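# Reseat die set upper plate onto its guide pillars

## Task

Place the die set's upper plate back over its guide pillars with the punch facing downward and lower it until fully seated, without the punch contacting anything. It counts as failed if either die-set half falls, lands hard, or its centre drops more than roughly a fingernail's width while gripped (small drops accumulate until that half is put down and released), or if the upper plate, gripped or free, slides that distance down the pillars faster than about one pen length per second.

## Robot and tools

Robot: two Doosan M1013 arms, left_arm and right_arm, each with a Robotiq 140 mm two-finger gripper. The left gripper's fingers can fold at a hinge: grip parts only with the outer quarter of each pad (near the fingertip), because gripping nearer the palm can fold the fingers, grip loosely or too hard, and pressing fingertips into a surface folds them with little felt resistance. The right gripper's fingers are rigid. A fixed camera cam_low views the table; each hand carries a wrist camera (cam_left_wrist, cam_right_wrist), all 672x504.

Frames: the scene frame has its origin at table height between the two arms, +x out over the table, +y toward left_arm, +z up. Left base sits near (-0.090, +0.650, 0) m; right base near (-0.072, -0.577, 0) m, turned slightly about z. Every hand position, orientation, velocity and wrist-camera pose in a result is in that arm's own base frame, not the scene frame. Positions are metres; printed values can be off by a few centimetres. The gripper's fingers point along its +z and open along its y; end_effector_position is the point between closed pads, fingertips reach about 33 mm beyond it.

Command rows: every command uses rows of 18 numbers covering both arms. Numbers 1-9 are left_arm, 10-18 right_arm. For each arm: six absolute joint target angles in radians, in the order forearm roll, elbow, wrist pitch, wrist roll, shoulder, waist; then gripper position, force_limit, speed, each in [-1, 1]. Joint ranges: elbow -2.792 to 2.792, all others -6.283 to 6.283; a target well beyond a limit is rejected or clipped (a 'joint sent to its limit' line appears). Gripper position is absolute: +1 fully open (140 mm), about -0.8 pads touch, -1 closes until blocked. force_limit sets squeeze (about 14 N at -1, 40 N at 0, 58 N at +1 for a slow close); speed sets finger speed (about 30 mm/s at -1 to 250 at +1); faster closes grip harder. Both start at +1. To keep a gripper unchanged, resend its last three numbers. An arm you want still should get its current 'Joint targets' values.

Tools:
- execute_actions(actions, cameras): actions is a list of actions; each action is up to 15 rows, one per 1/30 s step, the last row repeated to fill 15 steps (0.5 s). An empty list returns state and all camera images.
- move(target, speed, blend, stop_force, zero, blocking, cameras): target is one 18-number row or a list of up to 15 rows (absolute joint goals). speed is top rad/s of the farthest-moving joint, 0.01-3.92, default 0.5. blend in rad rounds corners in a list. stop_force (10-80 N, both arms) ends an arm's path when it feels that much push against its motion; use a low speed with it, omit it when moving away from contact; it cannot be used with blocking=false, and some poses give no reading. zero=false keeps the previous force zero. blocking=false returns after about 0.5 s while the move runs. Result adds a 'move:' line (done, off_target, moving, held, fault).
- wait(seconds 0-10): lets time pass holding commands.
- stop(): brakes a running move.
- zoom_image(camera, region [x0,y0,x1,y1] pixels, max 504x504): closer look at a recent image.
- clear_fault(arm): clears a torque or force fault of left_arm or right_arm.
- read_manual(section): licence texts only.
- finished_scene(scene): ends the scene (1 or 2); irreversible, so only once the plate is fully seated and stable without the robot.

Results: Joint positions, velocities and targets per arm in the joint order above; Tool commands; end_effector pose and velocities; object_status (0 moving, 1 blocked while opening, 2 blocked while closing i.e. holding, 3 reached position or pads met); position_measured in counts (3 open, 139 about 60 mm, 230 pads meet); joint torques, external joint torque estimates, flange force along gripper axes (includes held weight). 'joint command not followed' means the inter-arm clearance check altered steps. MOTOR HOT warns of an approaching over-temperature stop.

Suggested order: look with cameras, locate plate and pillars, grip the plate firmly (check object_status 2) near its centre, lift clear, turn punch downward, align holes above the pillars, lower slowly so it never slides fast, seat it, release, withdraw, then finish.

Avoid: any joint torque reaching its limit or 144 N of outside force (fault stop, needs clear_fault); letting the plate drop or slip in the grip; hard contact with the die set, table or the other arm; the grippers pinching each other; dropping anything or leaving it off the table; holding heavy loads far from centre; long stretched-out holds that heat motors. Something may occasionally nudge loose objects.

Each tool is called after "Request:" by a JSON object that holds its "name" and its "arguments", one argument or row to a line.

## Session

Request:
{"name": "execute_actions", "arguments": {
  "actions": []
}}

Scene clock: 0.00 s.
left_arm: end_effector_position=(+0.6178, -0.7538, +0.2248) position_measured=3 object_status=3 end_effector_quat_wxyz=(-0.174, +0.750, +0.615, +0.169) | right_arm: end_effector_position=(+0.8034, -0.2029, +0.2836) position_measured=3 object_status=3 end_effector_quat_wxyz=(-0.289, +0.450, +0.663, +0.524)
Joint names: [forearm roll, elbow, wrist pitch, wrist roll, shoulder, waist]
Joint positions: left_arm=[0.321 0.433 2.049 -0.725 1.042 -1.015] | right_arm=[1.061 1.244 1.908 -1.06 0.748 -0.629]
Joint velocities: within noise
Joint torques (N m): no reading
External joint torques (N m): no reading
Flange force (N): no reading
Joint targets: left_arm=[0.321 0.433 2.049 -0.725 1.042 -1.015] | right_arm=[1.061 1.244 1.908 -1.060 0.748 -0.629]
Tool commands: left_gripper/position=+1.0 left_gripper/force_limit=+1.0 left_gripper/speed=+1.0 right_gripper/position=+1.0 right_gripper/force_limit=+1.0 right_gripper/speed=+1.0

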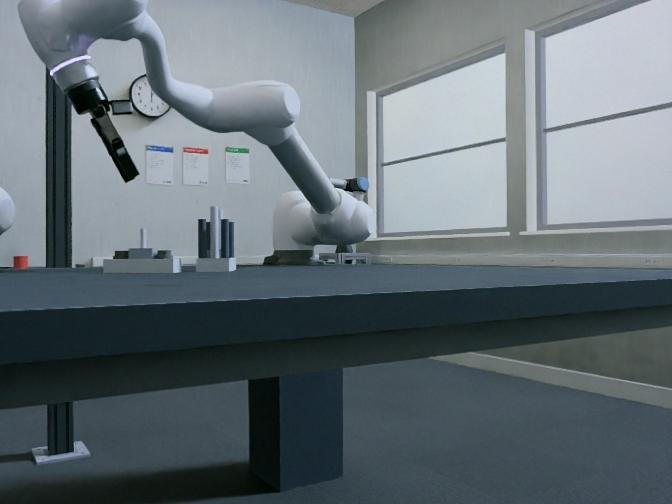

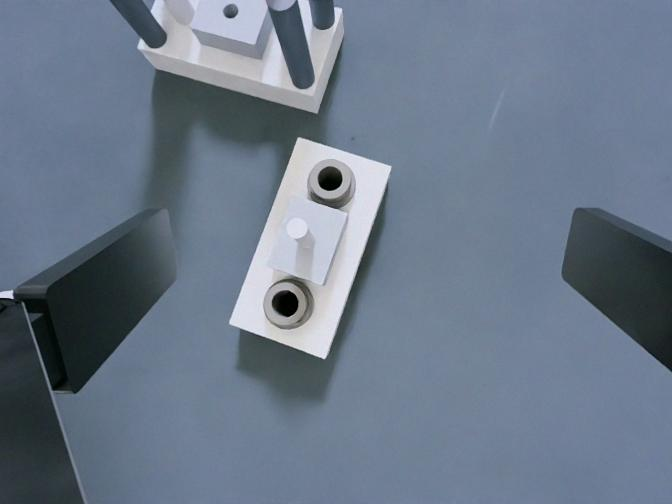

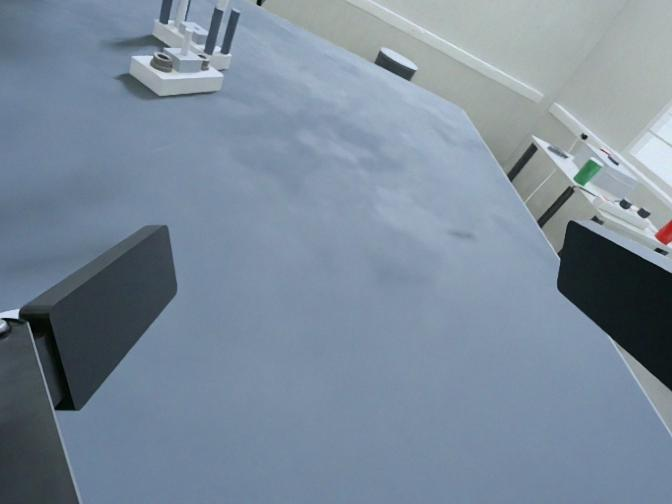

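Request:
{"name": "zoom_image", "arguments": {
  "camera": "cam_left_wrist",
  "region": [80, 0, 420, 380]
}}

Request:
{"name": "zoom_image", "arguments": {
  "camera": "cam_low",
  "region": [90, 190, 250, 290]
}}

Request:
{"name": "zoom_image", "arguments": {
  "camera": "cam_right_wrist",
  "region": [110, 0, 270, 120]
}}

Scaled by 1.326 from the camera's 672x504 image, which has a finer 960x720 frame.

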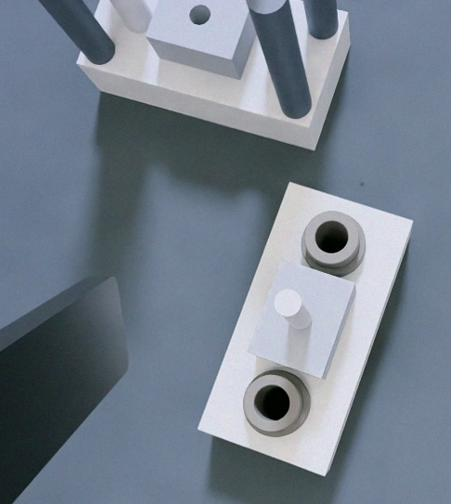

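Scaled by 3.150 from the camera's 672x504 image, which has a finer 960x720 frame.

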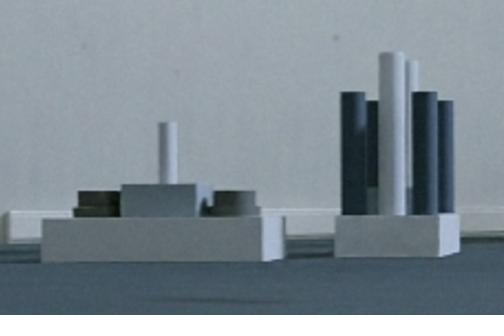

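Scaled by 3.150 from the camera's 672x504 image, which has a finer 960x720 frame.

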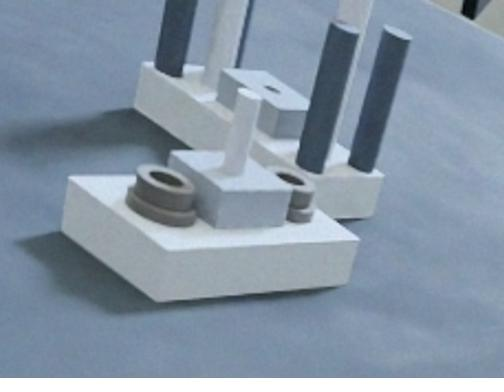

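Request:
{"name": "move", "arguments": {
  "target": [0,1.139,1.567,-0.252,0.4355,-0.7757,1,1,1,1.061,1.244,1.908,-1.06,0.748,-0.629,1,1,1],
  "speed": 1.0,
  "cameras": ["all"]
}}

Request:
{"name": "zoom_image", "arguments": {
  "camera": "cam_left_wrist",
  "region": [150, 50, 500, 310]
}}

Scene clock: 184.47 s.
left_arm: end_effector_position=(+0.6100, -0.5500, +0.3801) position_measured=3 object_status=3 end_effector_quat_wxyz=(+0.000, +0.866, +0.500, +0.000) | right_arm: end_effector_position=(+0.8031, -0.2030, +0.2837) position_measured=3 object_status=3 end_effector_quat_wxyz=(-0.289, +0.450, +0.663, +0.523)
Joint names: [forearm roll, elbow, wrist pitch, wrist roll, shoulder, waist]
Joint positions: left_arm=[0 1.139 1.567 -0.252 0.435 -0.776] | right_arm=[1.061 1.244 1.908 -1.06 0.748 -0.629]
Joint torques (N m): left_arm=[4.29 -43.56 0.15 -0.06 -91.64 -0.33] | right_arm=[3.57 -37.74 1.42 -0.29 -110.65 -1.72]
External joint torques (N m): left_arm=[0.08 1.38 -0.15 0.06 5.67 0.09] | right_arm=[0.43 -1.05 0.05 0.31 0.86 1.46]
Flange force (N): left_arm=[-1.1 6.3 2.8] | right_arm=[-1.9 4.9 -0.9]
Joint targets: left_arm=[0.000 1.139 1.567 -0.252 0.435 -0.776] | right_arm=[1.061 1.244 1.908 -1.060 0.748 -0.629]
move: done

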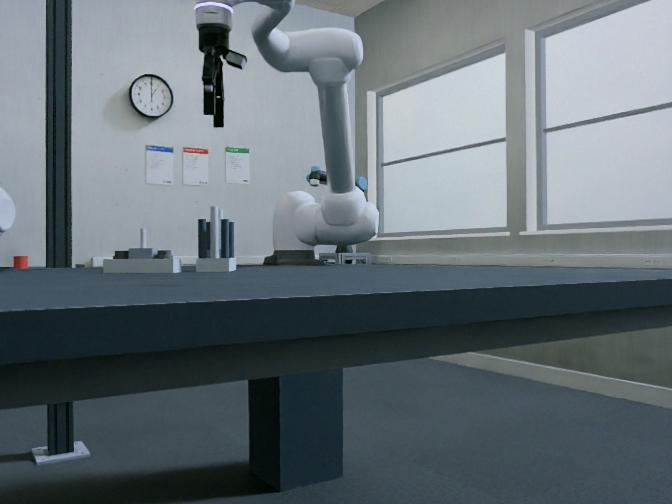

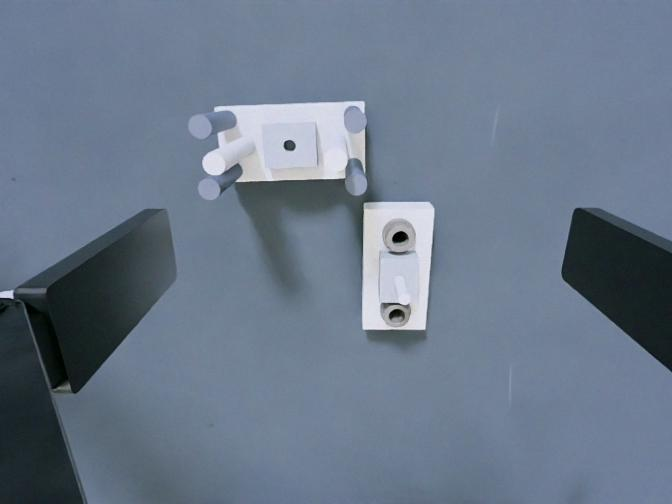

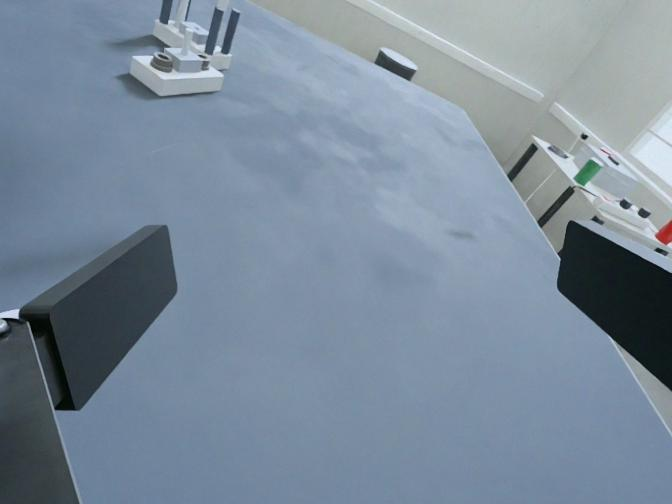

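Scaled by 1.440 from the camera's 672x504 image, which has a finer 960x720 frame.

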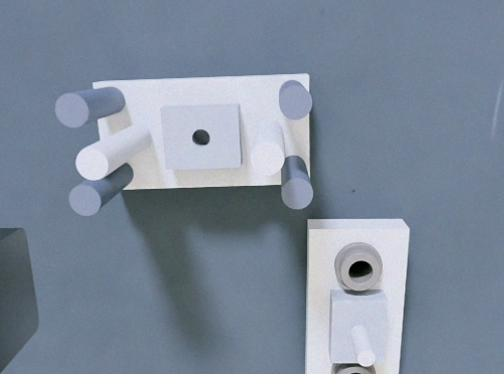

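Request:
{"name": "move", "arguments": {
  "target": [0,0.9424,1.3036,-0.367,0.8956,-0.8908,-1,-1,1,1.061,1.244,1.908,-1.06,0.748,-0.629,1,1,1],
  "speed": 0.8,
  "cameras": ["cam_left_wrist","cam_low"]
}}

Scene clock: 326.87 s.
left_arm: end_effector_position=(+0.6703, -0.7740, +0.0601) position_measured=237 object_status=3 end_effector_quat_wxyz=(+0.000, +0.866, +0.500, +0.000) | right_arm: end_effector_position=(+0.8031, -0.2030, +0.2837) position_measured=3 object_status=3 end_effector_quat_wxyz=(-0.289, +0.450, +0.663, +0.523)
Joint names: [forearm roll, elbow, wrist pitch, wrist roll, shoulder, waist]
Joint positions: left_arm=[0 0.942 1.304 -0.367 0.896 -0.891] | right_arm=[1.061 1.244 1.908 -1.06 0.748 -0.629]
Joint torques (N m): left_arm=[4.09 -41.95 0.17 -0.07 -128.36 -0.42] | right_arm=[3.54 -37.63 1.42 -0.29 -110.4 -1.49]
External joint torques (N m): left_arm=[0.14 1.21 -0.16 0.07 6.26 0.42] | right_arm=[0.46 -1.15 0.05 0.31 0.64 1.05]
Flange force (N): left_arm=[-2.0 7.1 4.5] | right_arm=[-1.7 4.8 -1.3]
Joint targets: left_arm=[0.000 0.942 1.304 -0.367 0.896 -0.891] | right_arm=[1.061 1.244 1.908 -1.060 0.748 -0.629]
move: done
Images, in order (width x height): cam_low 672x504, cam_left_wrist 672x504.

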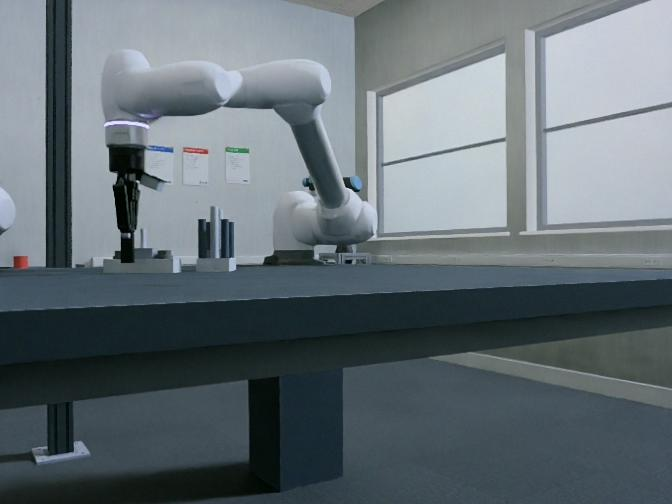

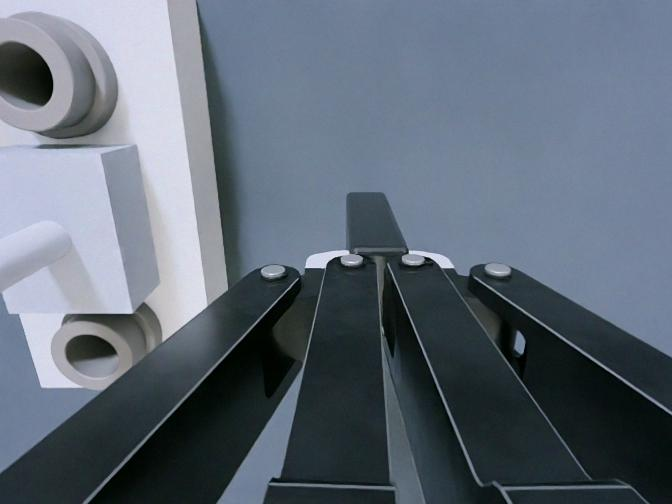

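Request:
{"name": "move", "arguments": {
  "target": [0,0.9734,1.2498,-0.367,0.9184,-0.8908,-1,-1,1,1.061,1.244,1.908,-1.06,0.748,-0.629,1,1,1],
  "speed": 0.02,
  "stop_force": 12,
  "cameras": ["cam_left_wrist"]
}}

Scene clock: 339.80 s.
left_arm: end_effector_position=(+0.6703, -0.7741, +0.0358) position_measured=237 object_status=3 end_effector_quat_wxyz=(+0.000, +0.866, +0.500, +0.000) | right_arm: end_effector_position=(+0.8031, -0.2030, +0.2837) position_measured=3 object_status=3 end_effector_quat_wxyz=(-0.289, +0.450, +0.663, +0.523)
Joint names: [forearm roll, elbow, wrist pitch, wrist roll, shoulder, waist]
Joint positions: left_arm=[0 0.961 1.271 -0.367 0.909 -0.891] | right_arm=[1.061 1.244 1.908 -1.06 0.748 -0.629]
Joint torques (N m): left_arm=[4.26 -30.88 -2.37 -0.04 -103 -0.36] | right_arm=[3.45 -37.7 1.36 -0.2 -110.78 -1.46]
External joint torques (N m): left_arm=[-0.06 -9.5 2.38 0.04 -19.66 0.52] | right_arm=[0.55 -0.92 0.1 0.22 1.5 0.74]
Flange force (N): left_arm=[0.1 1.5 -21.8] | right_arm=[-2.7 4.7 -1.6]
Joint targets: left_arm=[0.000 0.961 1.271 -0.367 0.909 -0.891] | right_arm=[1.061 1.244 1.908 -1.060 0.748 -0.629]
move: contact (left_arm); left_arm: the wrist pitch is farthest, 0.021 rad from its target
Images, in order (width x height): cam_left_wrist 672x504.

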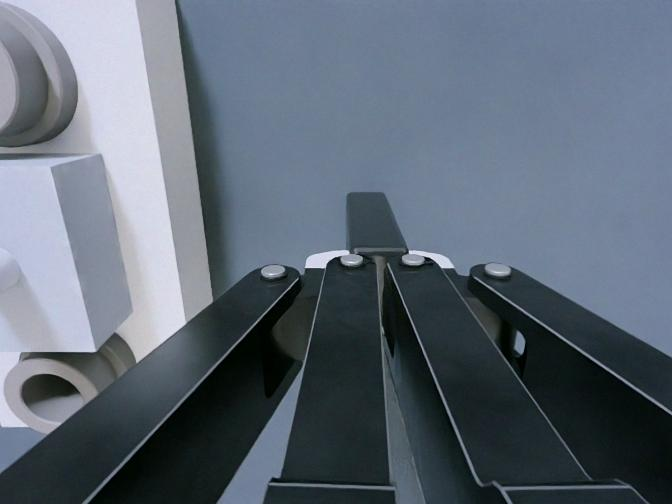

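Request:
{"name": "move", "arguments": {
  "target": [
    [0,0.8476,1.4357,-0.367,0.8583,-0.8908,-1,-1,1,1.061,1.244,1.908,-1.06,0.748,-0.629,1,1,1],
    [0,1.1657,1.2956,-0.4304,0.6803,-0.954,0.7,-1,0,1.061,1.244,1.908,-1.06,0.748,-0.629,1,1,1]
  ],
  "speed": 0.6,
  "cameras": ["cam_left_wrist"]
}}

Scene clock: 373.40 s.
left_arm: end_effector_position=(+0.5649, -0.7370, +0.1501) position_measured=41 object_status=0 end_effector_quat_wxyz=(+0.000, +0.866, +0.500, +0.000) | right_arm: end_effector_position=(+0.8031, -0.2030, +0.2837) position_measured=3 object_status=3 end_effector_quat_wxyz=(-0.289, +0.450, +0.663, +0.523)
Joint names: [forearm roll, elbow, wrist pitch, wrist roll, shoulder, waist]
Joint positions: left_arm=[0 1.166 1.296 -0.43 0.68 -0.954] | right_arm=[1.061 1.244 1.908 -1.06 0.748 -0.629]
Joint torques (N m): left_arm=[4.12 -41.73 0.15 -0.08 -112.12 -0.55] | right_arm=[3.57 -37.71 1.5 -0.28 -110.52 -0.96]
External joint torques (N m): left_arm=[0.05 1.22 -0.15 0.08 6.49 -0.38] | right_arm=[0.39 -0.8 -0.04 0.3 1.49 1.2]
Flange force (N): left_arm=[-3.1 6.6 4.6] | right_arm=[-2.6 4.6 -0.9]
Joint targets: left_arm=[0.000 1.166 1.296 -0.430 0.680 -0.954] | right_arm=[1.061 1.244 1.908 -1.060 0.748 -0.629]
move: done
Images, in order (width x height): cam_left_wrist 672x504.

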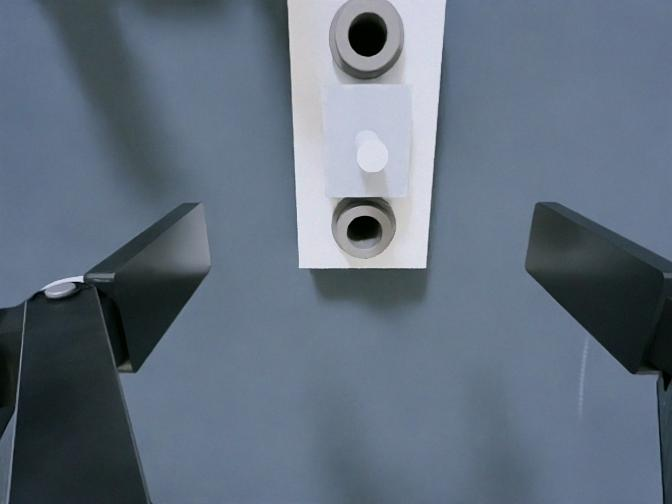

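Request:
{"name": "move", "arguments": {
  "target": [
    [0,1.2656,1.1324,-0.4246,0.7436,-0.9482,0.7,-1,0,1.061,1.244,1.908,-1.06,0.748,-0.629,1,1,1],
    [0,1.2656,1.1324,-0.4246,0.7436,-0.9482,-1,1,0.6,1.061,1.244,1.908,-1.06,0.748,-0.629,1,1,1]
  ],
  "speed": 0.25,
  "cameras": ["cam_left_wrist","cam_low"]
}}

Scene clock: 393.87 s.
left_arm: end_effector_position=(+0.5681, -0.7321, +0.0394) position_measured=113 object_status=2 end_effector_quat_wxyz=(+0.000, +0.866, +0.500, +0.000) | right_arm: end_effector_position=(+0.8031, -0.2030, +0.2837) position_measured=3 object_status=3 end_effector_quat_wxyz=(-0.289, +0.450, +0.663, +0.523)
Joint names: [forearm roll, elbow, wrist pitch, wrist roll, shoulder, waist]
Joint positions: left_arm=[0 1.265 1.132 -0.425 0.743 -0.948] | right_arm=[1.061 1.244 1.908 -1.06 0.748 -0.629]
Joint torques (N m): left_arm=[3.4 -27.48 -1.32 0.16 -86.54 -0.72] | right_arm=[3.45 -37.69 1.45 -0.26 -109.85 -0.82]
External joint torques (N m): left_arm=[0.59 -11.01 1.33 -0.16 -23.12 1.06] | right_arm=[0.55 -1.01 0.01 0.28 0.35 0.3]
Flange force (N): left_arm=[2.0 -2.3 -25.7] | right_arm=[-1.2 3.8 -1.5]
Joint targets: left_arm=[0.000 1.266 1.132 -0.425 0.744 -0.948] | right_arm=[1.061 1.244 1.908 -1.060 0.748 -0.629]
move: done
Images, in order (width x height): cam_low 672x504, cam_left_wrist 672x504.

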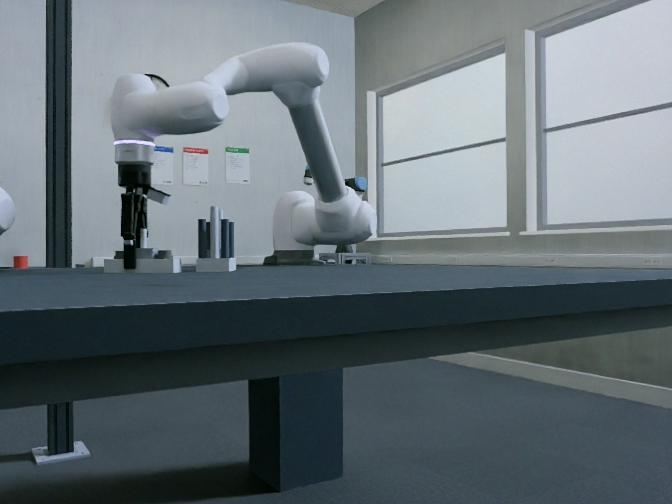

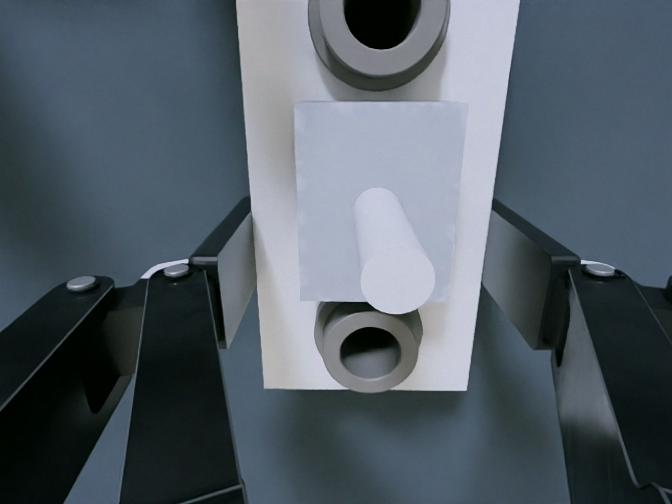

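Request:
{"name": "move", "arguments": {
  "target": [0,1.255,1.1505,-0.4246,0.7358,-0.9482,-1,1,0.6,1.061,1.244,1.908,-1.06,0.748,-0.629,1,1,1],
  "speed": 0.03,
  "cameras": ["cam_left_wrist"]
}}

Request:
{"name": "move", "arguments": {
  "target": [0,1.172,1.2927,-0.4246,0.6769,-0.9482,-1,1,0.6,1.061,1.244,1.908,-1.06,0.748,-0.629,1,1,1],
  "speed": 0.1,
  "cameras": ["cam_left_wrist","cam_low"]
}}

Scene clock: 404.10 s.
left_arm: end_effector_position=(+0.5684, -0.7327, +0.0517) position_measured=113 object_status=2 end_effector_quat_wxyz=(+0.000, +0.866, +0.500, +0.000) | right_arm: end_effector_position=(+0.8031, -0.2030, +0.2837) position_measured=3 object_status=3 end_effector_quat_wxyz=(-0.289, +0.450, +0.663, +0.523)
Joint names: [forearm roll, elbow, wrist pitch, wrist roll, shoulder, waist]
Joint positions: left_arm=[0 1.255 1.15 -0.425 0.736 -0.948] | right_arm=[1.061 1.244 1.908 -1.06 0.748 -0.629]
Joint torques (N m): left_arm=[4.17 -48.96 0.34 -0.07 -131.27 -0.77] | right_arm=[3.47 -37.63 1.42 -0.23 -110.4 -1.51]
External joint torques (N m): left_arm=[-0.16 10.4 -0.33 0.07 22.77 0.88] | right_arm=[0.51 -0.95 0.04 0.25 1.23 0.96]
Flange force (N): left_arm=[-1.2 5.6 23.5] | right_arm=[-2.4 4.7 -1.3]
Joint targets: left_arm=[0.000 1.255 1.151 -0.425 0.736 -0.948] | right_arm=[1.061 1.244 1.908 -1.060 0.748 -0.629]
move: done
Images, in order (width x height): cam_left_wrist 672x504.

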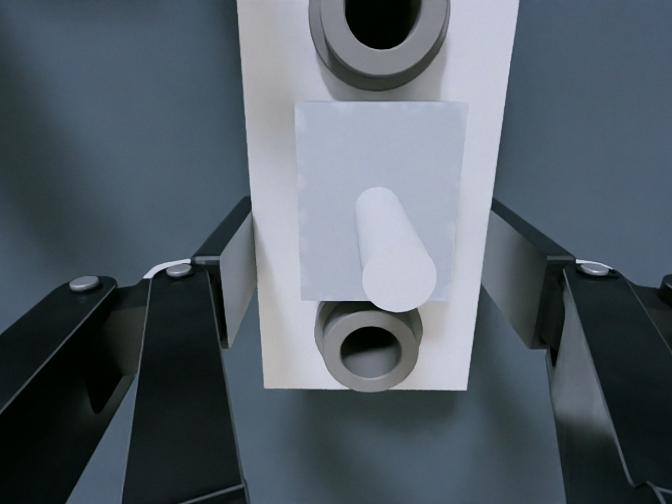

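Scene clock: 405.80 s.
left_arm: end_effector_position=(+0.5680, -0.7321, +0.1500) position_measured=113 object_status=2 end_effector_quat_wxyz=(+0.000, +0.866, +0.500, +0.000) | right_arm: end_effector_position=(+0.8031, -0.2030, +0.2837) position_measured=3 object_status=3 end_effector_quat_wxyz=(-0.289, +0.450, +0.663, +0.523)
Joint names: [forearm roll, elbow, wrist pitch, wrist roll, shoulder, waist]
Joint positions: left_arm=[0 1.172 1.293 -0.425 0.677 -0.948] | right_arm=[1.061 1.244 1.908 -1.06 0.748 -0.629]
Joint torques (N m): left_arm=[4.37 -51.49 0.33 -0.07 -128.53 -0.75] | right_arm=[3.57 -37.69 1.45 -0.32 -109.89 -0.84]
External joint torques (N m): left_arm=[-0.15 10.86 -0.32 0.07 22.63 0.84] | right_arm=[0.39 -0.77 0.01 0.34 1.09 0.78]
Flange force (N): left_arm=[-1.4 6.2 22.6] | right_arm=[-2.0 4.1 -1.1]
Joint targets: left_arm=[0.000 1.172 1.293 -0.425 0.677 -0.948] | right_arm=[1.061 1.244 1.908 -1.060 0.748 -0.629]
move: done
Images, in order (width x height): cam_low 672x504, cam_left_wrist 672x504.

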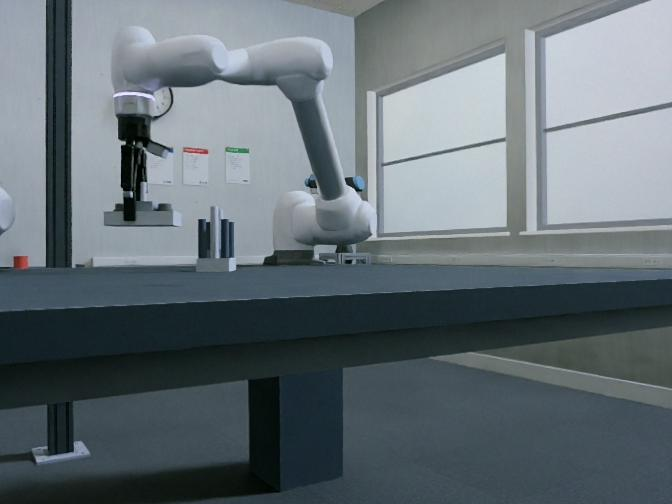

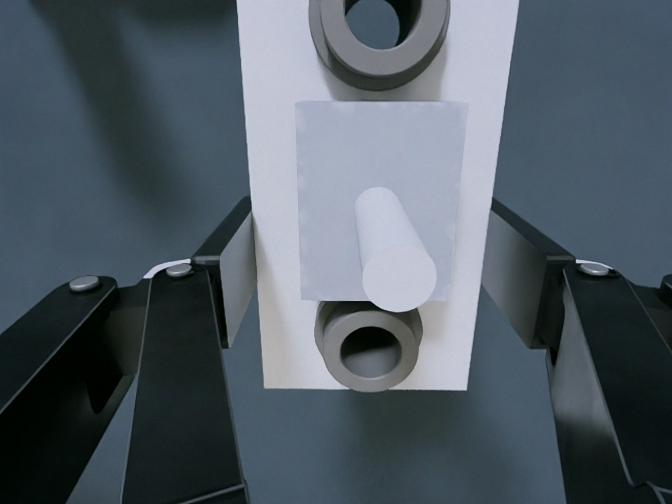

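Request:
{"name": "move", "arguments": {
  "target": [-1.8706,1.6645,1.0808,0.581,0.4118,-0.5681,-1,1,0.6,1.5805,1.9288,1.558,-0.6468,0.2889,0.0621,0.7,0,0],
  "speed": 0.45,
  "cameras": ["all"]
}}

Scene clock: 440.73 s.
left_arm: end_effector_position=(+0.6400, -0.7001, +0.4500) position_measured=113 object_status=2 end_effector_quat_wxyz=(+0.500, +0.500, +0.500, -0.500) | right_arm: end_effector_position=(+0.6040, +0.4053, +0.4099) position_measured=41 object_status=3 end_effector_quat_wxyz=(+0.511, -0.488, -0.511, -0.488)
Joint names: [forearm roll, elbow, wrist pitch, wrist roll, shoulder, waist]
Joint positions: left_arm=[-1.871 1.665 1.081 0.581 0.412 -0.568] | right_arm=[1.581 1.929 1.558 -0.647 0.289 0.062]
Joint torques (N m): left_arm=[-7.71 -49.98 5.23 -0.05 -100.36 -0.77] | right_arm=[1.67 -35.2 1.55 -0.35 -67.1 -1.04]
External joint torques (N m): left_arm=[4.54 13.62 -3.71 0.05 22.58 0.49] | right_arm=[0.47 -0.95 0.1 0.35 1.31 1.02]
Flange force (N): left_arm=[23.9 4.8 2.4] | right_arm=[0.0 3.8 2.2]
Joint targets: left_arm=[-1.871 1.665 1.081 0.581 0.412 -0.568] | right_arm=[1.580 1.929 1.558 -0.647 0.289 0.062]
move: done

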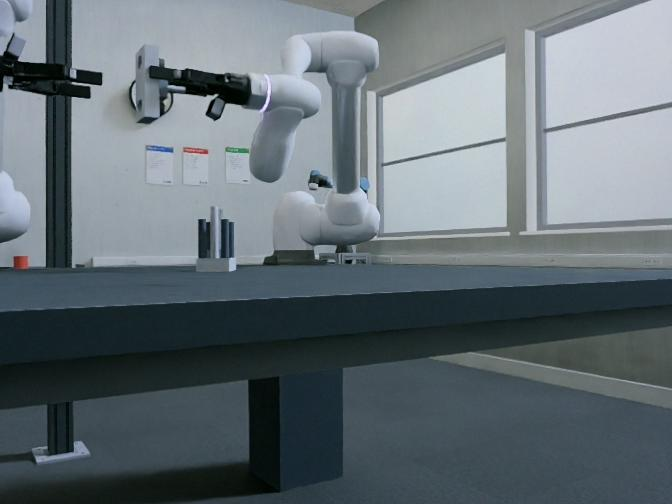

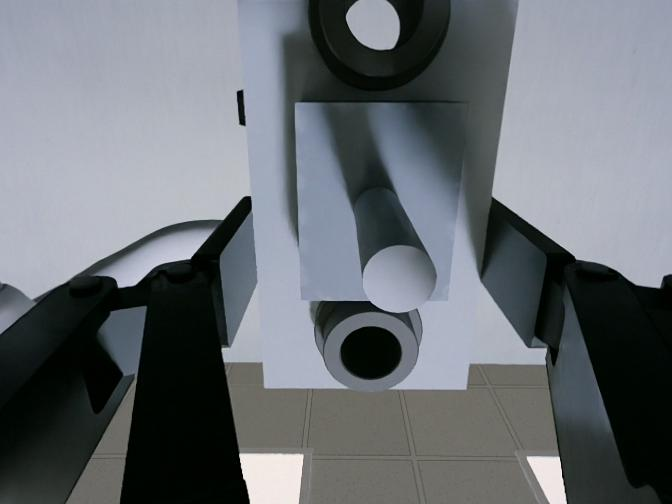

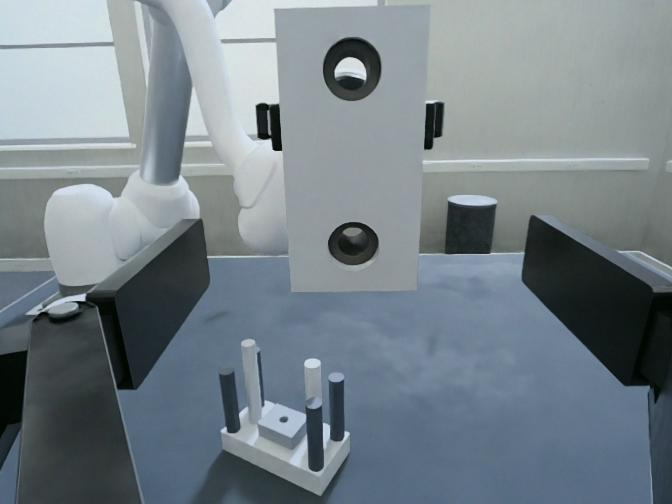

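Request:
{"name": "zoom_image", "arguments": {
  "camera": "cam_right_wrist",
  "region": [240, 0, 470, 310]
}}

Request:
{"name": "zoom_image", "arguments": {
  "camera": "cam_low",
  "region": [0, 20, 280, 140]
}}

Scaled by 1.626 from the camera's 672x504 image, which has a finer 960x720 frame.

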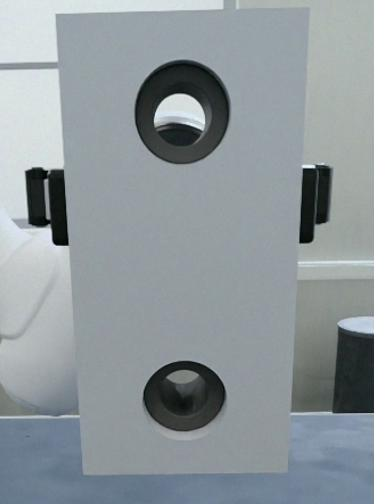

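Scaled by 1.800 from the camera's 672x504 image, which has a finer 960x720 frame.

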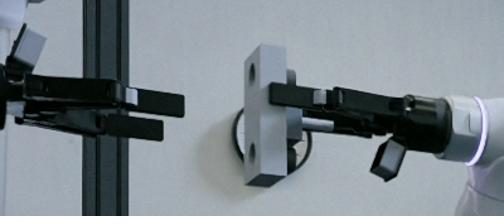

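Request:
{"name": "move", "arguments": {
  "target": [-1.8706,1.6645,1.0808,0.581,0.4118,-0.5681,-1,1,0.6,1.6899,1.8924,1.4112,-0.6457,0.3145,0.2448,0.7,0,0],
  "speed": 0.1,
  "cameras": ["all"]
}}

Request:
{"name": "zoom_image", "arguments": {
  "camera": "cam_low",
  "region": [40, 20, 280, 140]
}}

Scene clock: 486.67 s.
left_arm: end_effector_position=(+0.6400, -0.7001, +0.4500) position_measured=113 object_status=2 end_effector_quat_wxyz=(+0.500, +0.500, +0.500, -0.500) | right_arm: end_effector_position=(+0.5987, +0.5211, +0.4100) position_measured=41 object_status=3 end_effector_quat_wxyz=(+0.511, -0.488, -0.511, -0.488)
Joint names: [forearm roll, elbow, wrist pitch, wrist roll, shoulder, waist]
Joint positions: left_arm=[-1.871 1.665 1.081 0.581 0.412 -0.568] | right_arm=[1.69 1.892 1.411 -0.646 0.315 0.245]
Joint torques (N m): left_arm=[-7.73 -49.98 5.22 -0.05 -100.4 -0.55] | right_arm=[1.34 -36.14 1.56 -0.37 -70.33 -0.19]
External joint torques (N m): left_arm=[4.56 13.6 -3.7 0.05 22.5 0.3] | right_arm=[0.41 -0.83 0.1 0.37 1 0.17]
Flange force (N): left_arm=[23.8 4.6 2.6] | right_arm=[0.2 3.0 1.3]
Joint targets: left_arm=[-1.871 1.665 1.081 0.581 0.412 -0.568] | right_arm=[1.690 1.892 1.411 -0.646 0.315 0.245]
move: done

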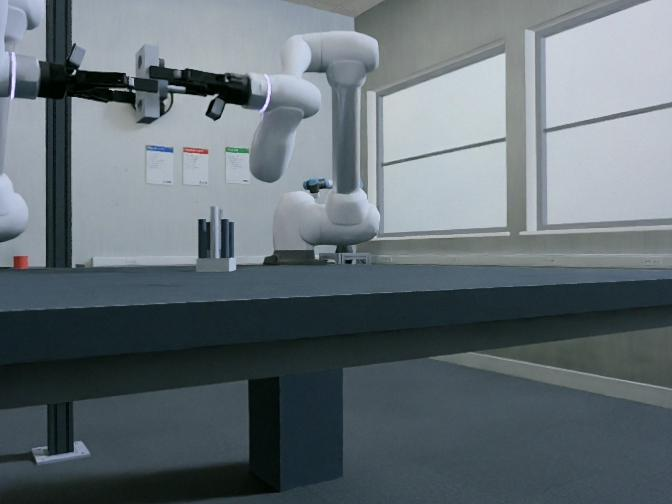

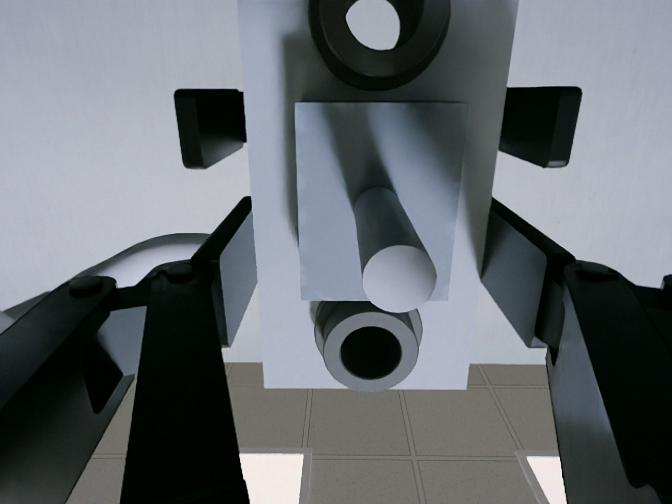

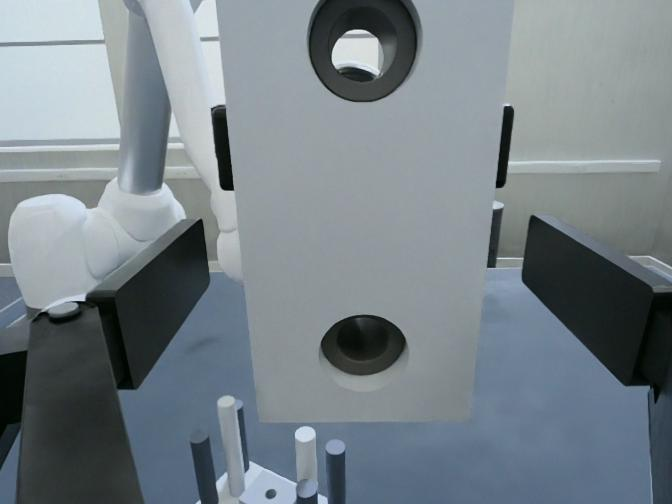

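Scaled by 2.100 from the camera's 672x504 image, which has a finer 960x720 frame.

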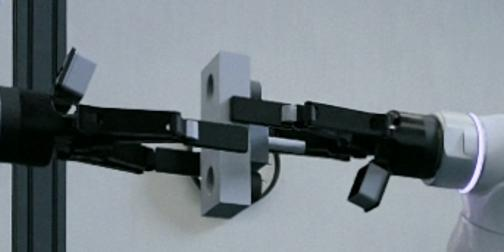

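Request:
{"name": "move", "arguments": {
  "target": [-1.8706,1.6645,1.0808,0.581,0.4118,-0.5681,-1,1,0.6,1.6899,1.8924,1.4112,-0.6457,0.3145,0.2448,-1,0.6,0],
  "speed": 0.1,
  "cameras": ["all"]
}}

Scene clock: 500.10 s.
left_arm: end_effector_position=(+0.6403, -0.7000, +0.4500) position_measured=113 object_status=2 end_effector_quat_wxyz=(+0.500, +0.500, +0.500, -0.500) | right_arm: end_effector_position=(+0.5986, +0.5211, +0.4099) position_measured=111 object_status=2 end_effector_quat_wxyz=(+0.511, -0.488, -0.511, -0.488)
Joint names: [forearm roll, elbow, wrist pitch, wrist roll, shoulder, waist]
Joint positions: left_arm=[-1.871 1.665 1.081 0.581 0.412 -0.568] | right_arm=[1.69 1.892 1.411 -0.646 0.315 0.245]
Joint torques (N m): left_arm=[-3.51 -45.83 12.54 -0.46 -99.9 -37.87] | right_arm=[7.64 -47.09 -5.89 0.33 -64.08 1.77]
External joint torques (N m): left_arm=[0.33 9.23 -11.01 0.46 21.15 37.92] | right_arm=[-5.85 9.97 7.57 -0.33 -5.61 -1.85]
Flange force (N): left_arm=[19.7 31.8 -26.7] | right_arm=[-2.7 -23.0 -24.3]
Joint targets: left_arm=[-1.871 1.665 1.081 0.581 0.412 -0.568] | right_arm=[1.690 1.892 1.411 -0.646 0.315 0.245]
move: done

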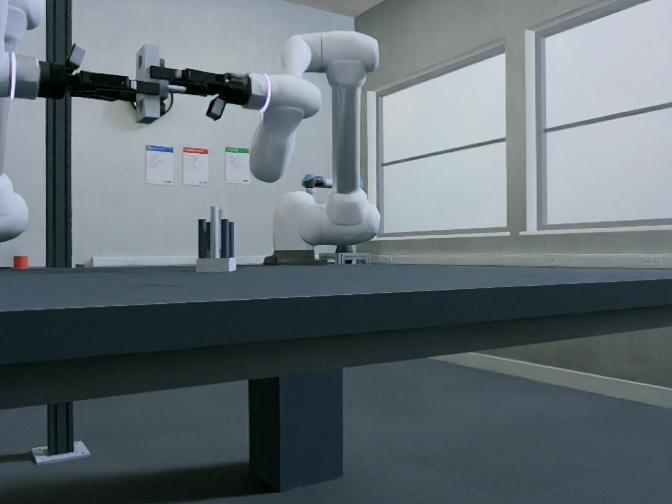

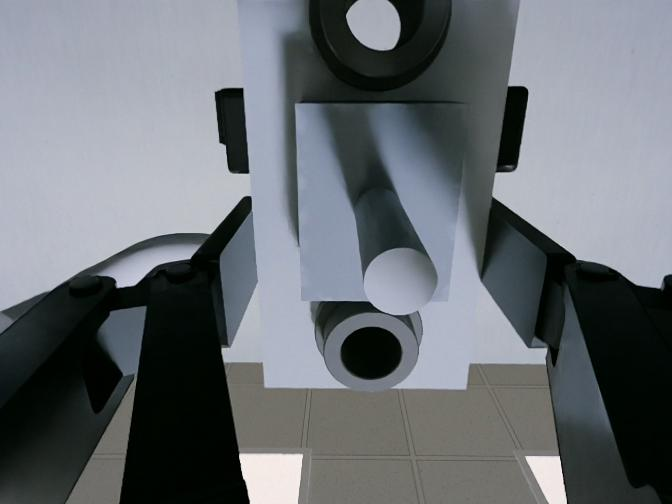

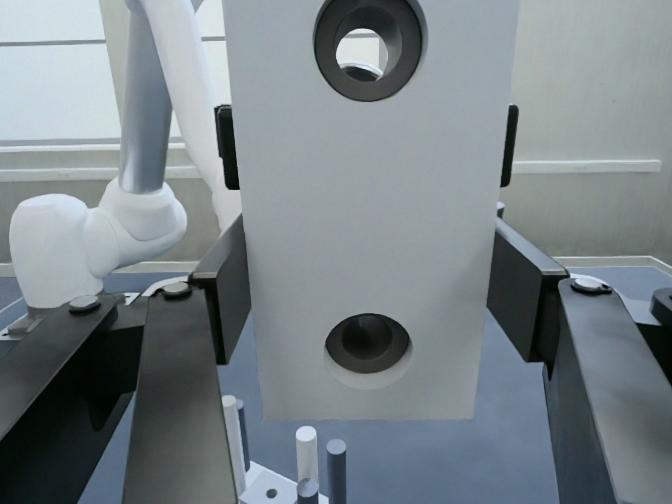

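Request:
{"name": "move", "arguments": {
  "target": [-1.8706,1.6645,1.0808,0.581,0.4118,-0.5681,0.6,-1,-0.7,1.6899,1.8924,1.4112,-0.6457,0.3145,0.2448,-1,0.6,0],
  "speed": 0.1,
  "cameras": ["all"]
}}

Scene clock: 508.97 s.
left_arm: end_effector_position=(+0.6400, -0.7001, +0.4500) position_measured=53 object_status=0 end_effector_quat_wxyz=(+0.500, +0.500, +0.500, -0.500) | right_arm: end_effector_position=(+0.5987, +0.5211, +0.4100) position_measured=111 object_status=2 end_effector_quat_wxyz=(+0.511, -0.488, -0.511, -0.488)
Joint names: [forearm roll, elbow, wrist pitch, wrist roll, shoulder, waist]
Joint positions: left_arm=[-1.871 1.664 1.081 0.581 0.412 -0.568] | right_arm=[1.69 1.892 1.411 -0.646 0.315 0.245]
Joint torques (N m): left_arm=[-3.22 -37.4 1.69 -0.03 -83.17 -0.7] | right_arm=[6.31 -45.23 5.47 -0.27 -83.66 -0.54]
External joint torques (N m): left_arm=[0.09 1.15 -0.19 0.03 5.78 0.37] | right_arm=[-4.53 8.2 -3.79 0.27 14.14 0.49]
Flange force (N): left_arm=[5.4 5.2 2.6] | right_arm=[-18.1 3.8 2.2]
Joint targets: left_arm=[-1.871 1.665 1.081 0.581 0.412 -0.568] | right_arm=[1.690 1.892 1.411 -0.646 0.315 0.245]
move: done

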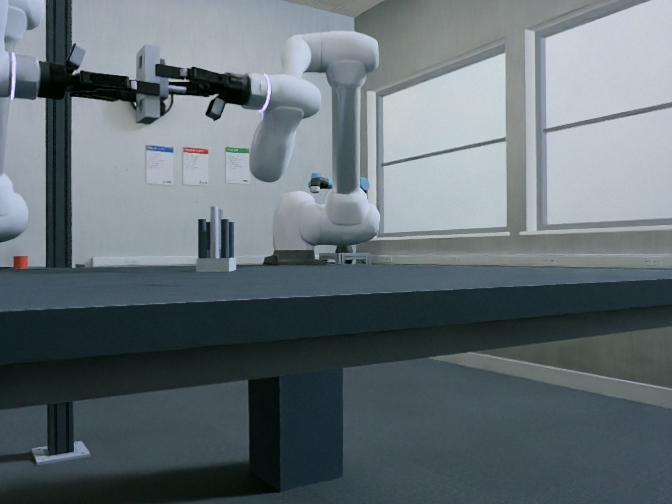

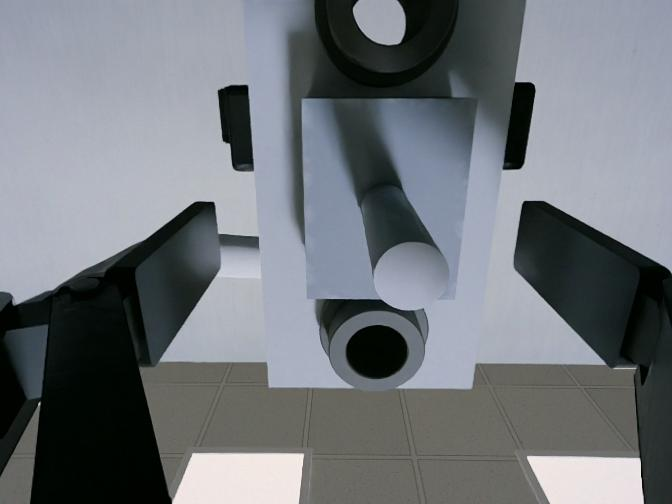

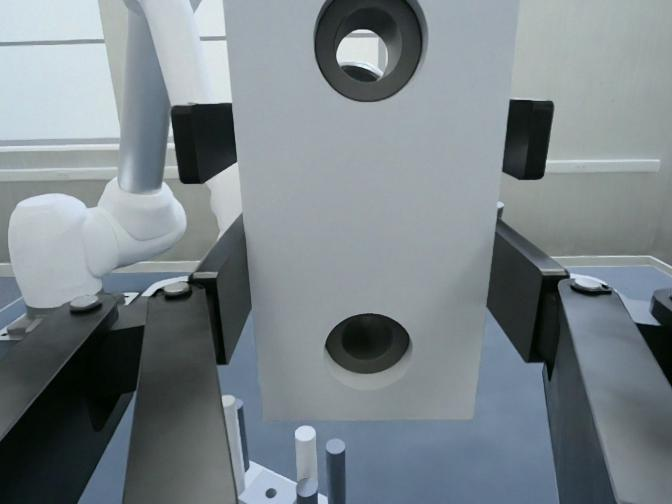

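Request:
{"name": "move", "arguments": {
  "target": [
    [-1.7671,1.7991,1.2613,0.5784,0.3194,-0.3648,0.6,-1,-0.7,1.6899,1.8924,1.4112,-0.6457,0.3145,0.2448,-1,0.6,0],
    [-1.4745,2.1262,1.6475,-2.241,0.3413,0.123,0.6,-1,-0.7,1.6899,1.8924,1.4112,-0.6457,0.3145,0.2448,-1,0.6,0]
  ],
  "speed": [0.15,0.9],
  "cameras": ["cam_left_wrist"]
}}

Request:
{"name": "move", "arguments": {
  "target": [
    [-1.4745,2.1262,1.6475,-2.241,0.3413,0.123,0.6,-1,-0.7,0,0.8683,1.708,-0.21,0.5653,0.9162,-1,0.6,0],
    [-1.4745,2.1262,1.6475,-2.241,0.3413,0.123,0.6,-1,-0.7,0,1.1386,1.4383,-0.21,0.5647,0.9162,-1,0.6,0]
  ],
  "speed": [0.4,0.2],
  "cameras": ["all"]
}}

Request:
{"name": "zoom_image", "arguments": {
  "camera": "cam_left_wrist",
  "region": [150, 50, 520, 400]
}}

Request:
{"name": "zoom_image", "arguments": {
  "camera": "cam_low",
  "region": [130, 150, 310, 290]
}}

Scene clock: 566.60 s.
left_arm: end_effector_position=(+0.5480, -0.2300, +0.3000) position_measured=53 object_status=3 end_effector_quat_wxyz=(+0.500, +0.500, -0.500, +0.500) | right_arm: end_effector_position=(+0.5987, +0.5211, +0.4100) position_measured=111 object_status=2 end_effector_quat_wxyz=(+0.511, -0.488, -0.511, -0.488)
Joint names: [forearm roll, elbow, wrist pitch, wrist roll, shoulder, waist]
Joint positions: left_arm=[-1.475 2.126 1.647 -2.241 0.341 0.123] | right_arm=[1.69 1.892 1.411 -0.646 0.315 0.245]
Joint torques (N m): left_arm=[-1.51 -23 2.39 -0.06 -62.11 -0.24] | right_arm=[6.29 -45.25 5.44 -0.33 -82.99 -0.9]
External joint torques (N m): left_arm=[0.07 0.4 -0.23 0.06 4.67 0.15] | right_arm=[-4.54 8.39 -3.78 0.33 14.21 1.01]
Flange force (N): left_arm=[-7.3 -4.6 -1.0] | right_arm=[-18.2 3.4 2.9]
Joint targets: left_arm=[-1.474 2.126 1.647 -2.241 0.341 0.123] | right_arm=[1.690 1.892 1.411 -0.646 0.315 0.245]
move: done
Images, in order (width x height): cam_left_wrist 672x504.

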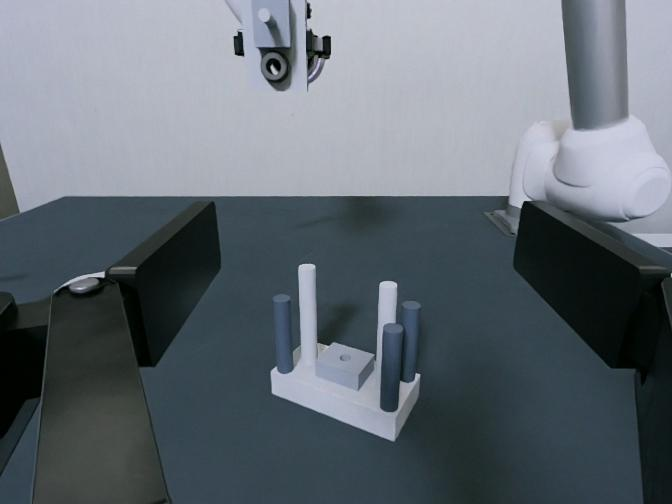

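Scene clock: 572.70 s.
left_arm: end_effector_position=(+0.5480, -0.2300, +0.3000) position_measured=53 object_status=3 end_effector_quat_wxyz=(+0.500, +0.500, -0.500, +0.500) | right_arm: end_effector_position=(+0.5120, +0.7237, +0.2699) position_measured=111 object_status=2 end_effector_quat_wxyz=(+0.000, +0.220, +0.975, +0.000)
Joint names: [forearm roll, elbow, wrist pitch, wrist roll, shoulder, waist]
Joint positions: left_arm=[-1.475 2.126 1.647 -2.241 0.341 0.123] | right_arm=[0 1.139 1.438 -0.21 0.565 0.916]
Joint torques (N m): left_arm=[-1.52 -23.05 2.36 -0.05 -61.81 -0.41] | right_arm=[4.23 -50.04 0.18 -0.28 -114.35 -1.01]
External joint torques (N m): left_arm=[0.06 0.37 -0.19 0.05 3.77 0.49] | right_arm=[0.11 8.22 -0.17 0.28 16.62 0.91]
Flange force (N): left_arm=[-5.9 -3.6 -1.4] | right_arm=[0.3 6.1 15.9]
Joint targets: left_arm=[-1.474 2.126 1.647 -2.241 0.341 0.123] | right_arm=[0.000 1.139 1.438 -0.210 0.565 0.916]
move: done

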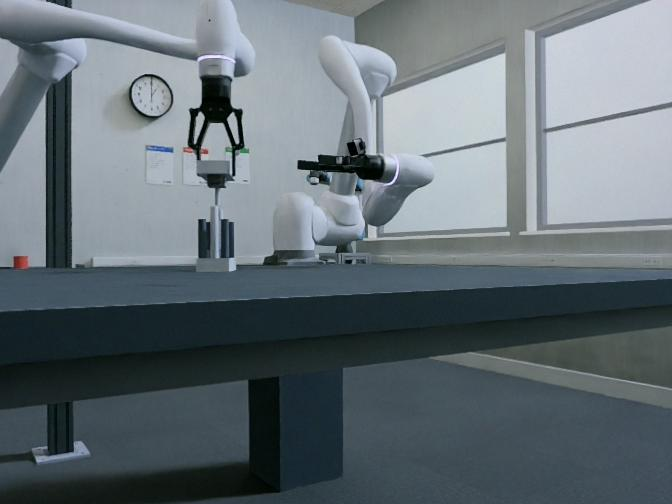

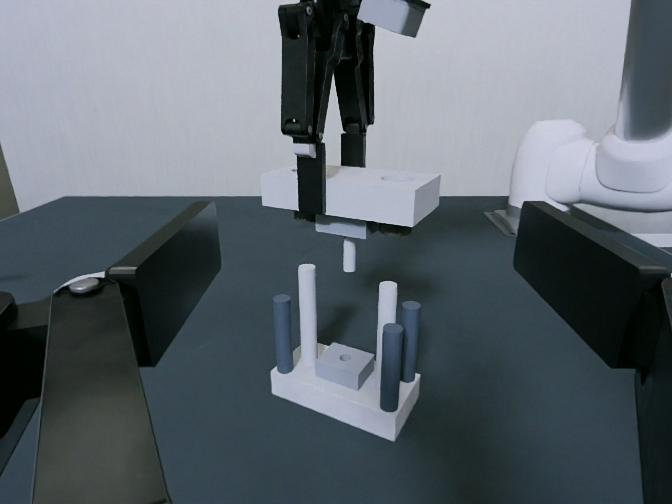

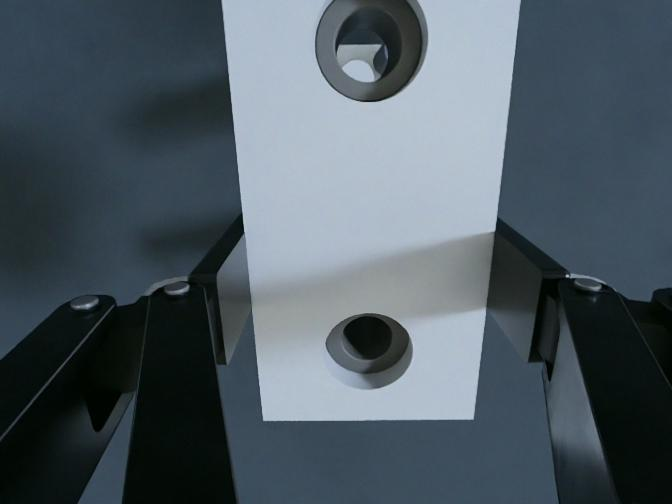

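Scaled by 1.362 from the camera's 672x504 image, which has a finer 960x720 frame.

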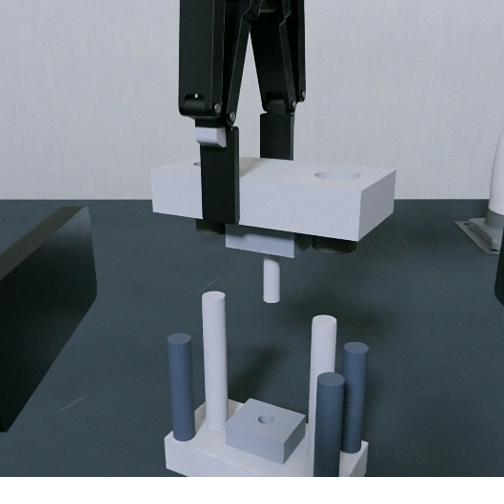

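Scaled by 2.800 from the camera's 672x504 image, which has a finer 960x720 frame.

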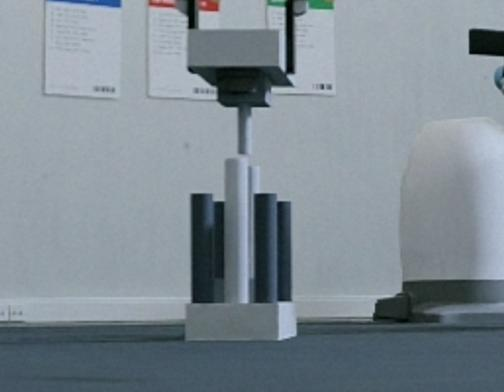

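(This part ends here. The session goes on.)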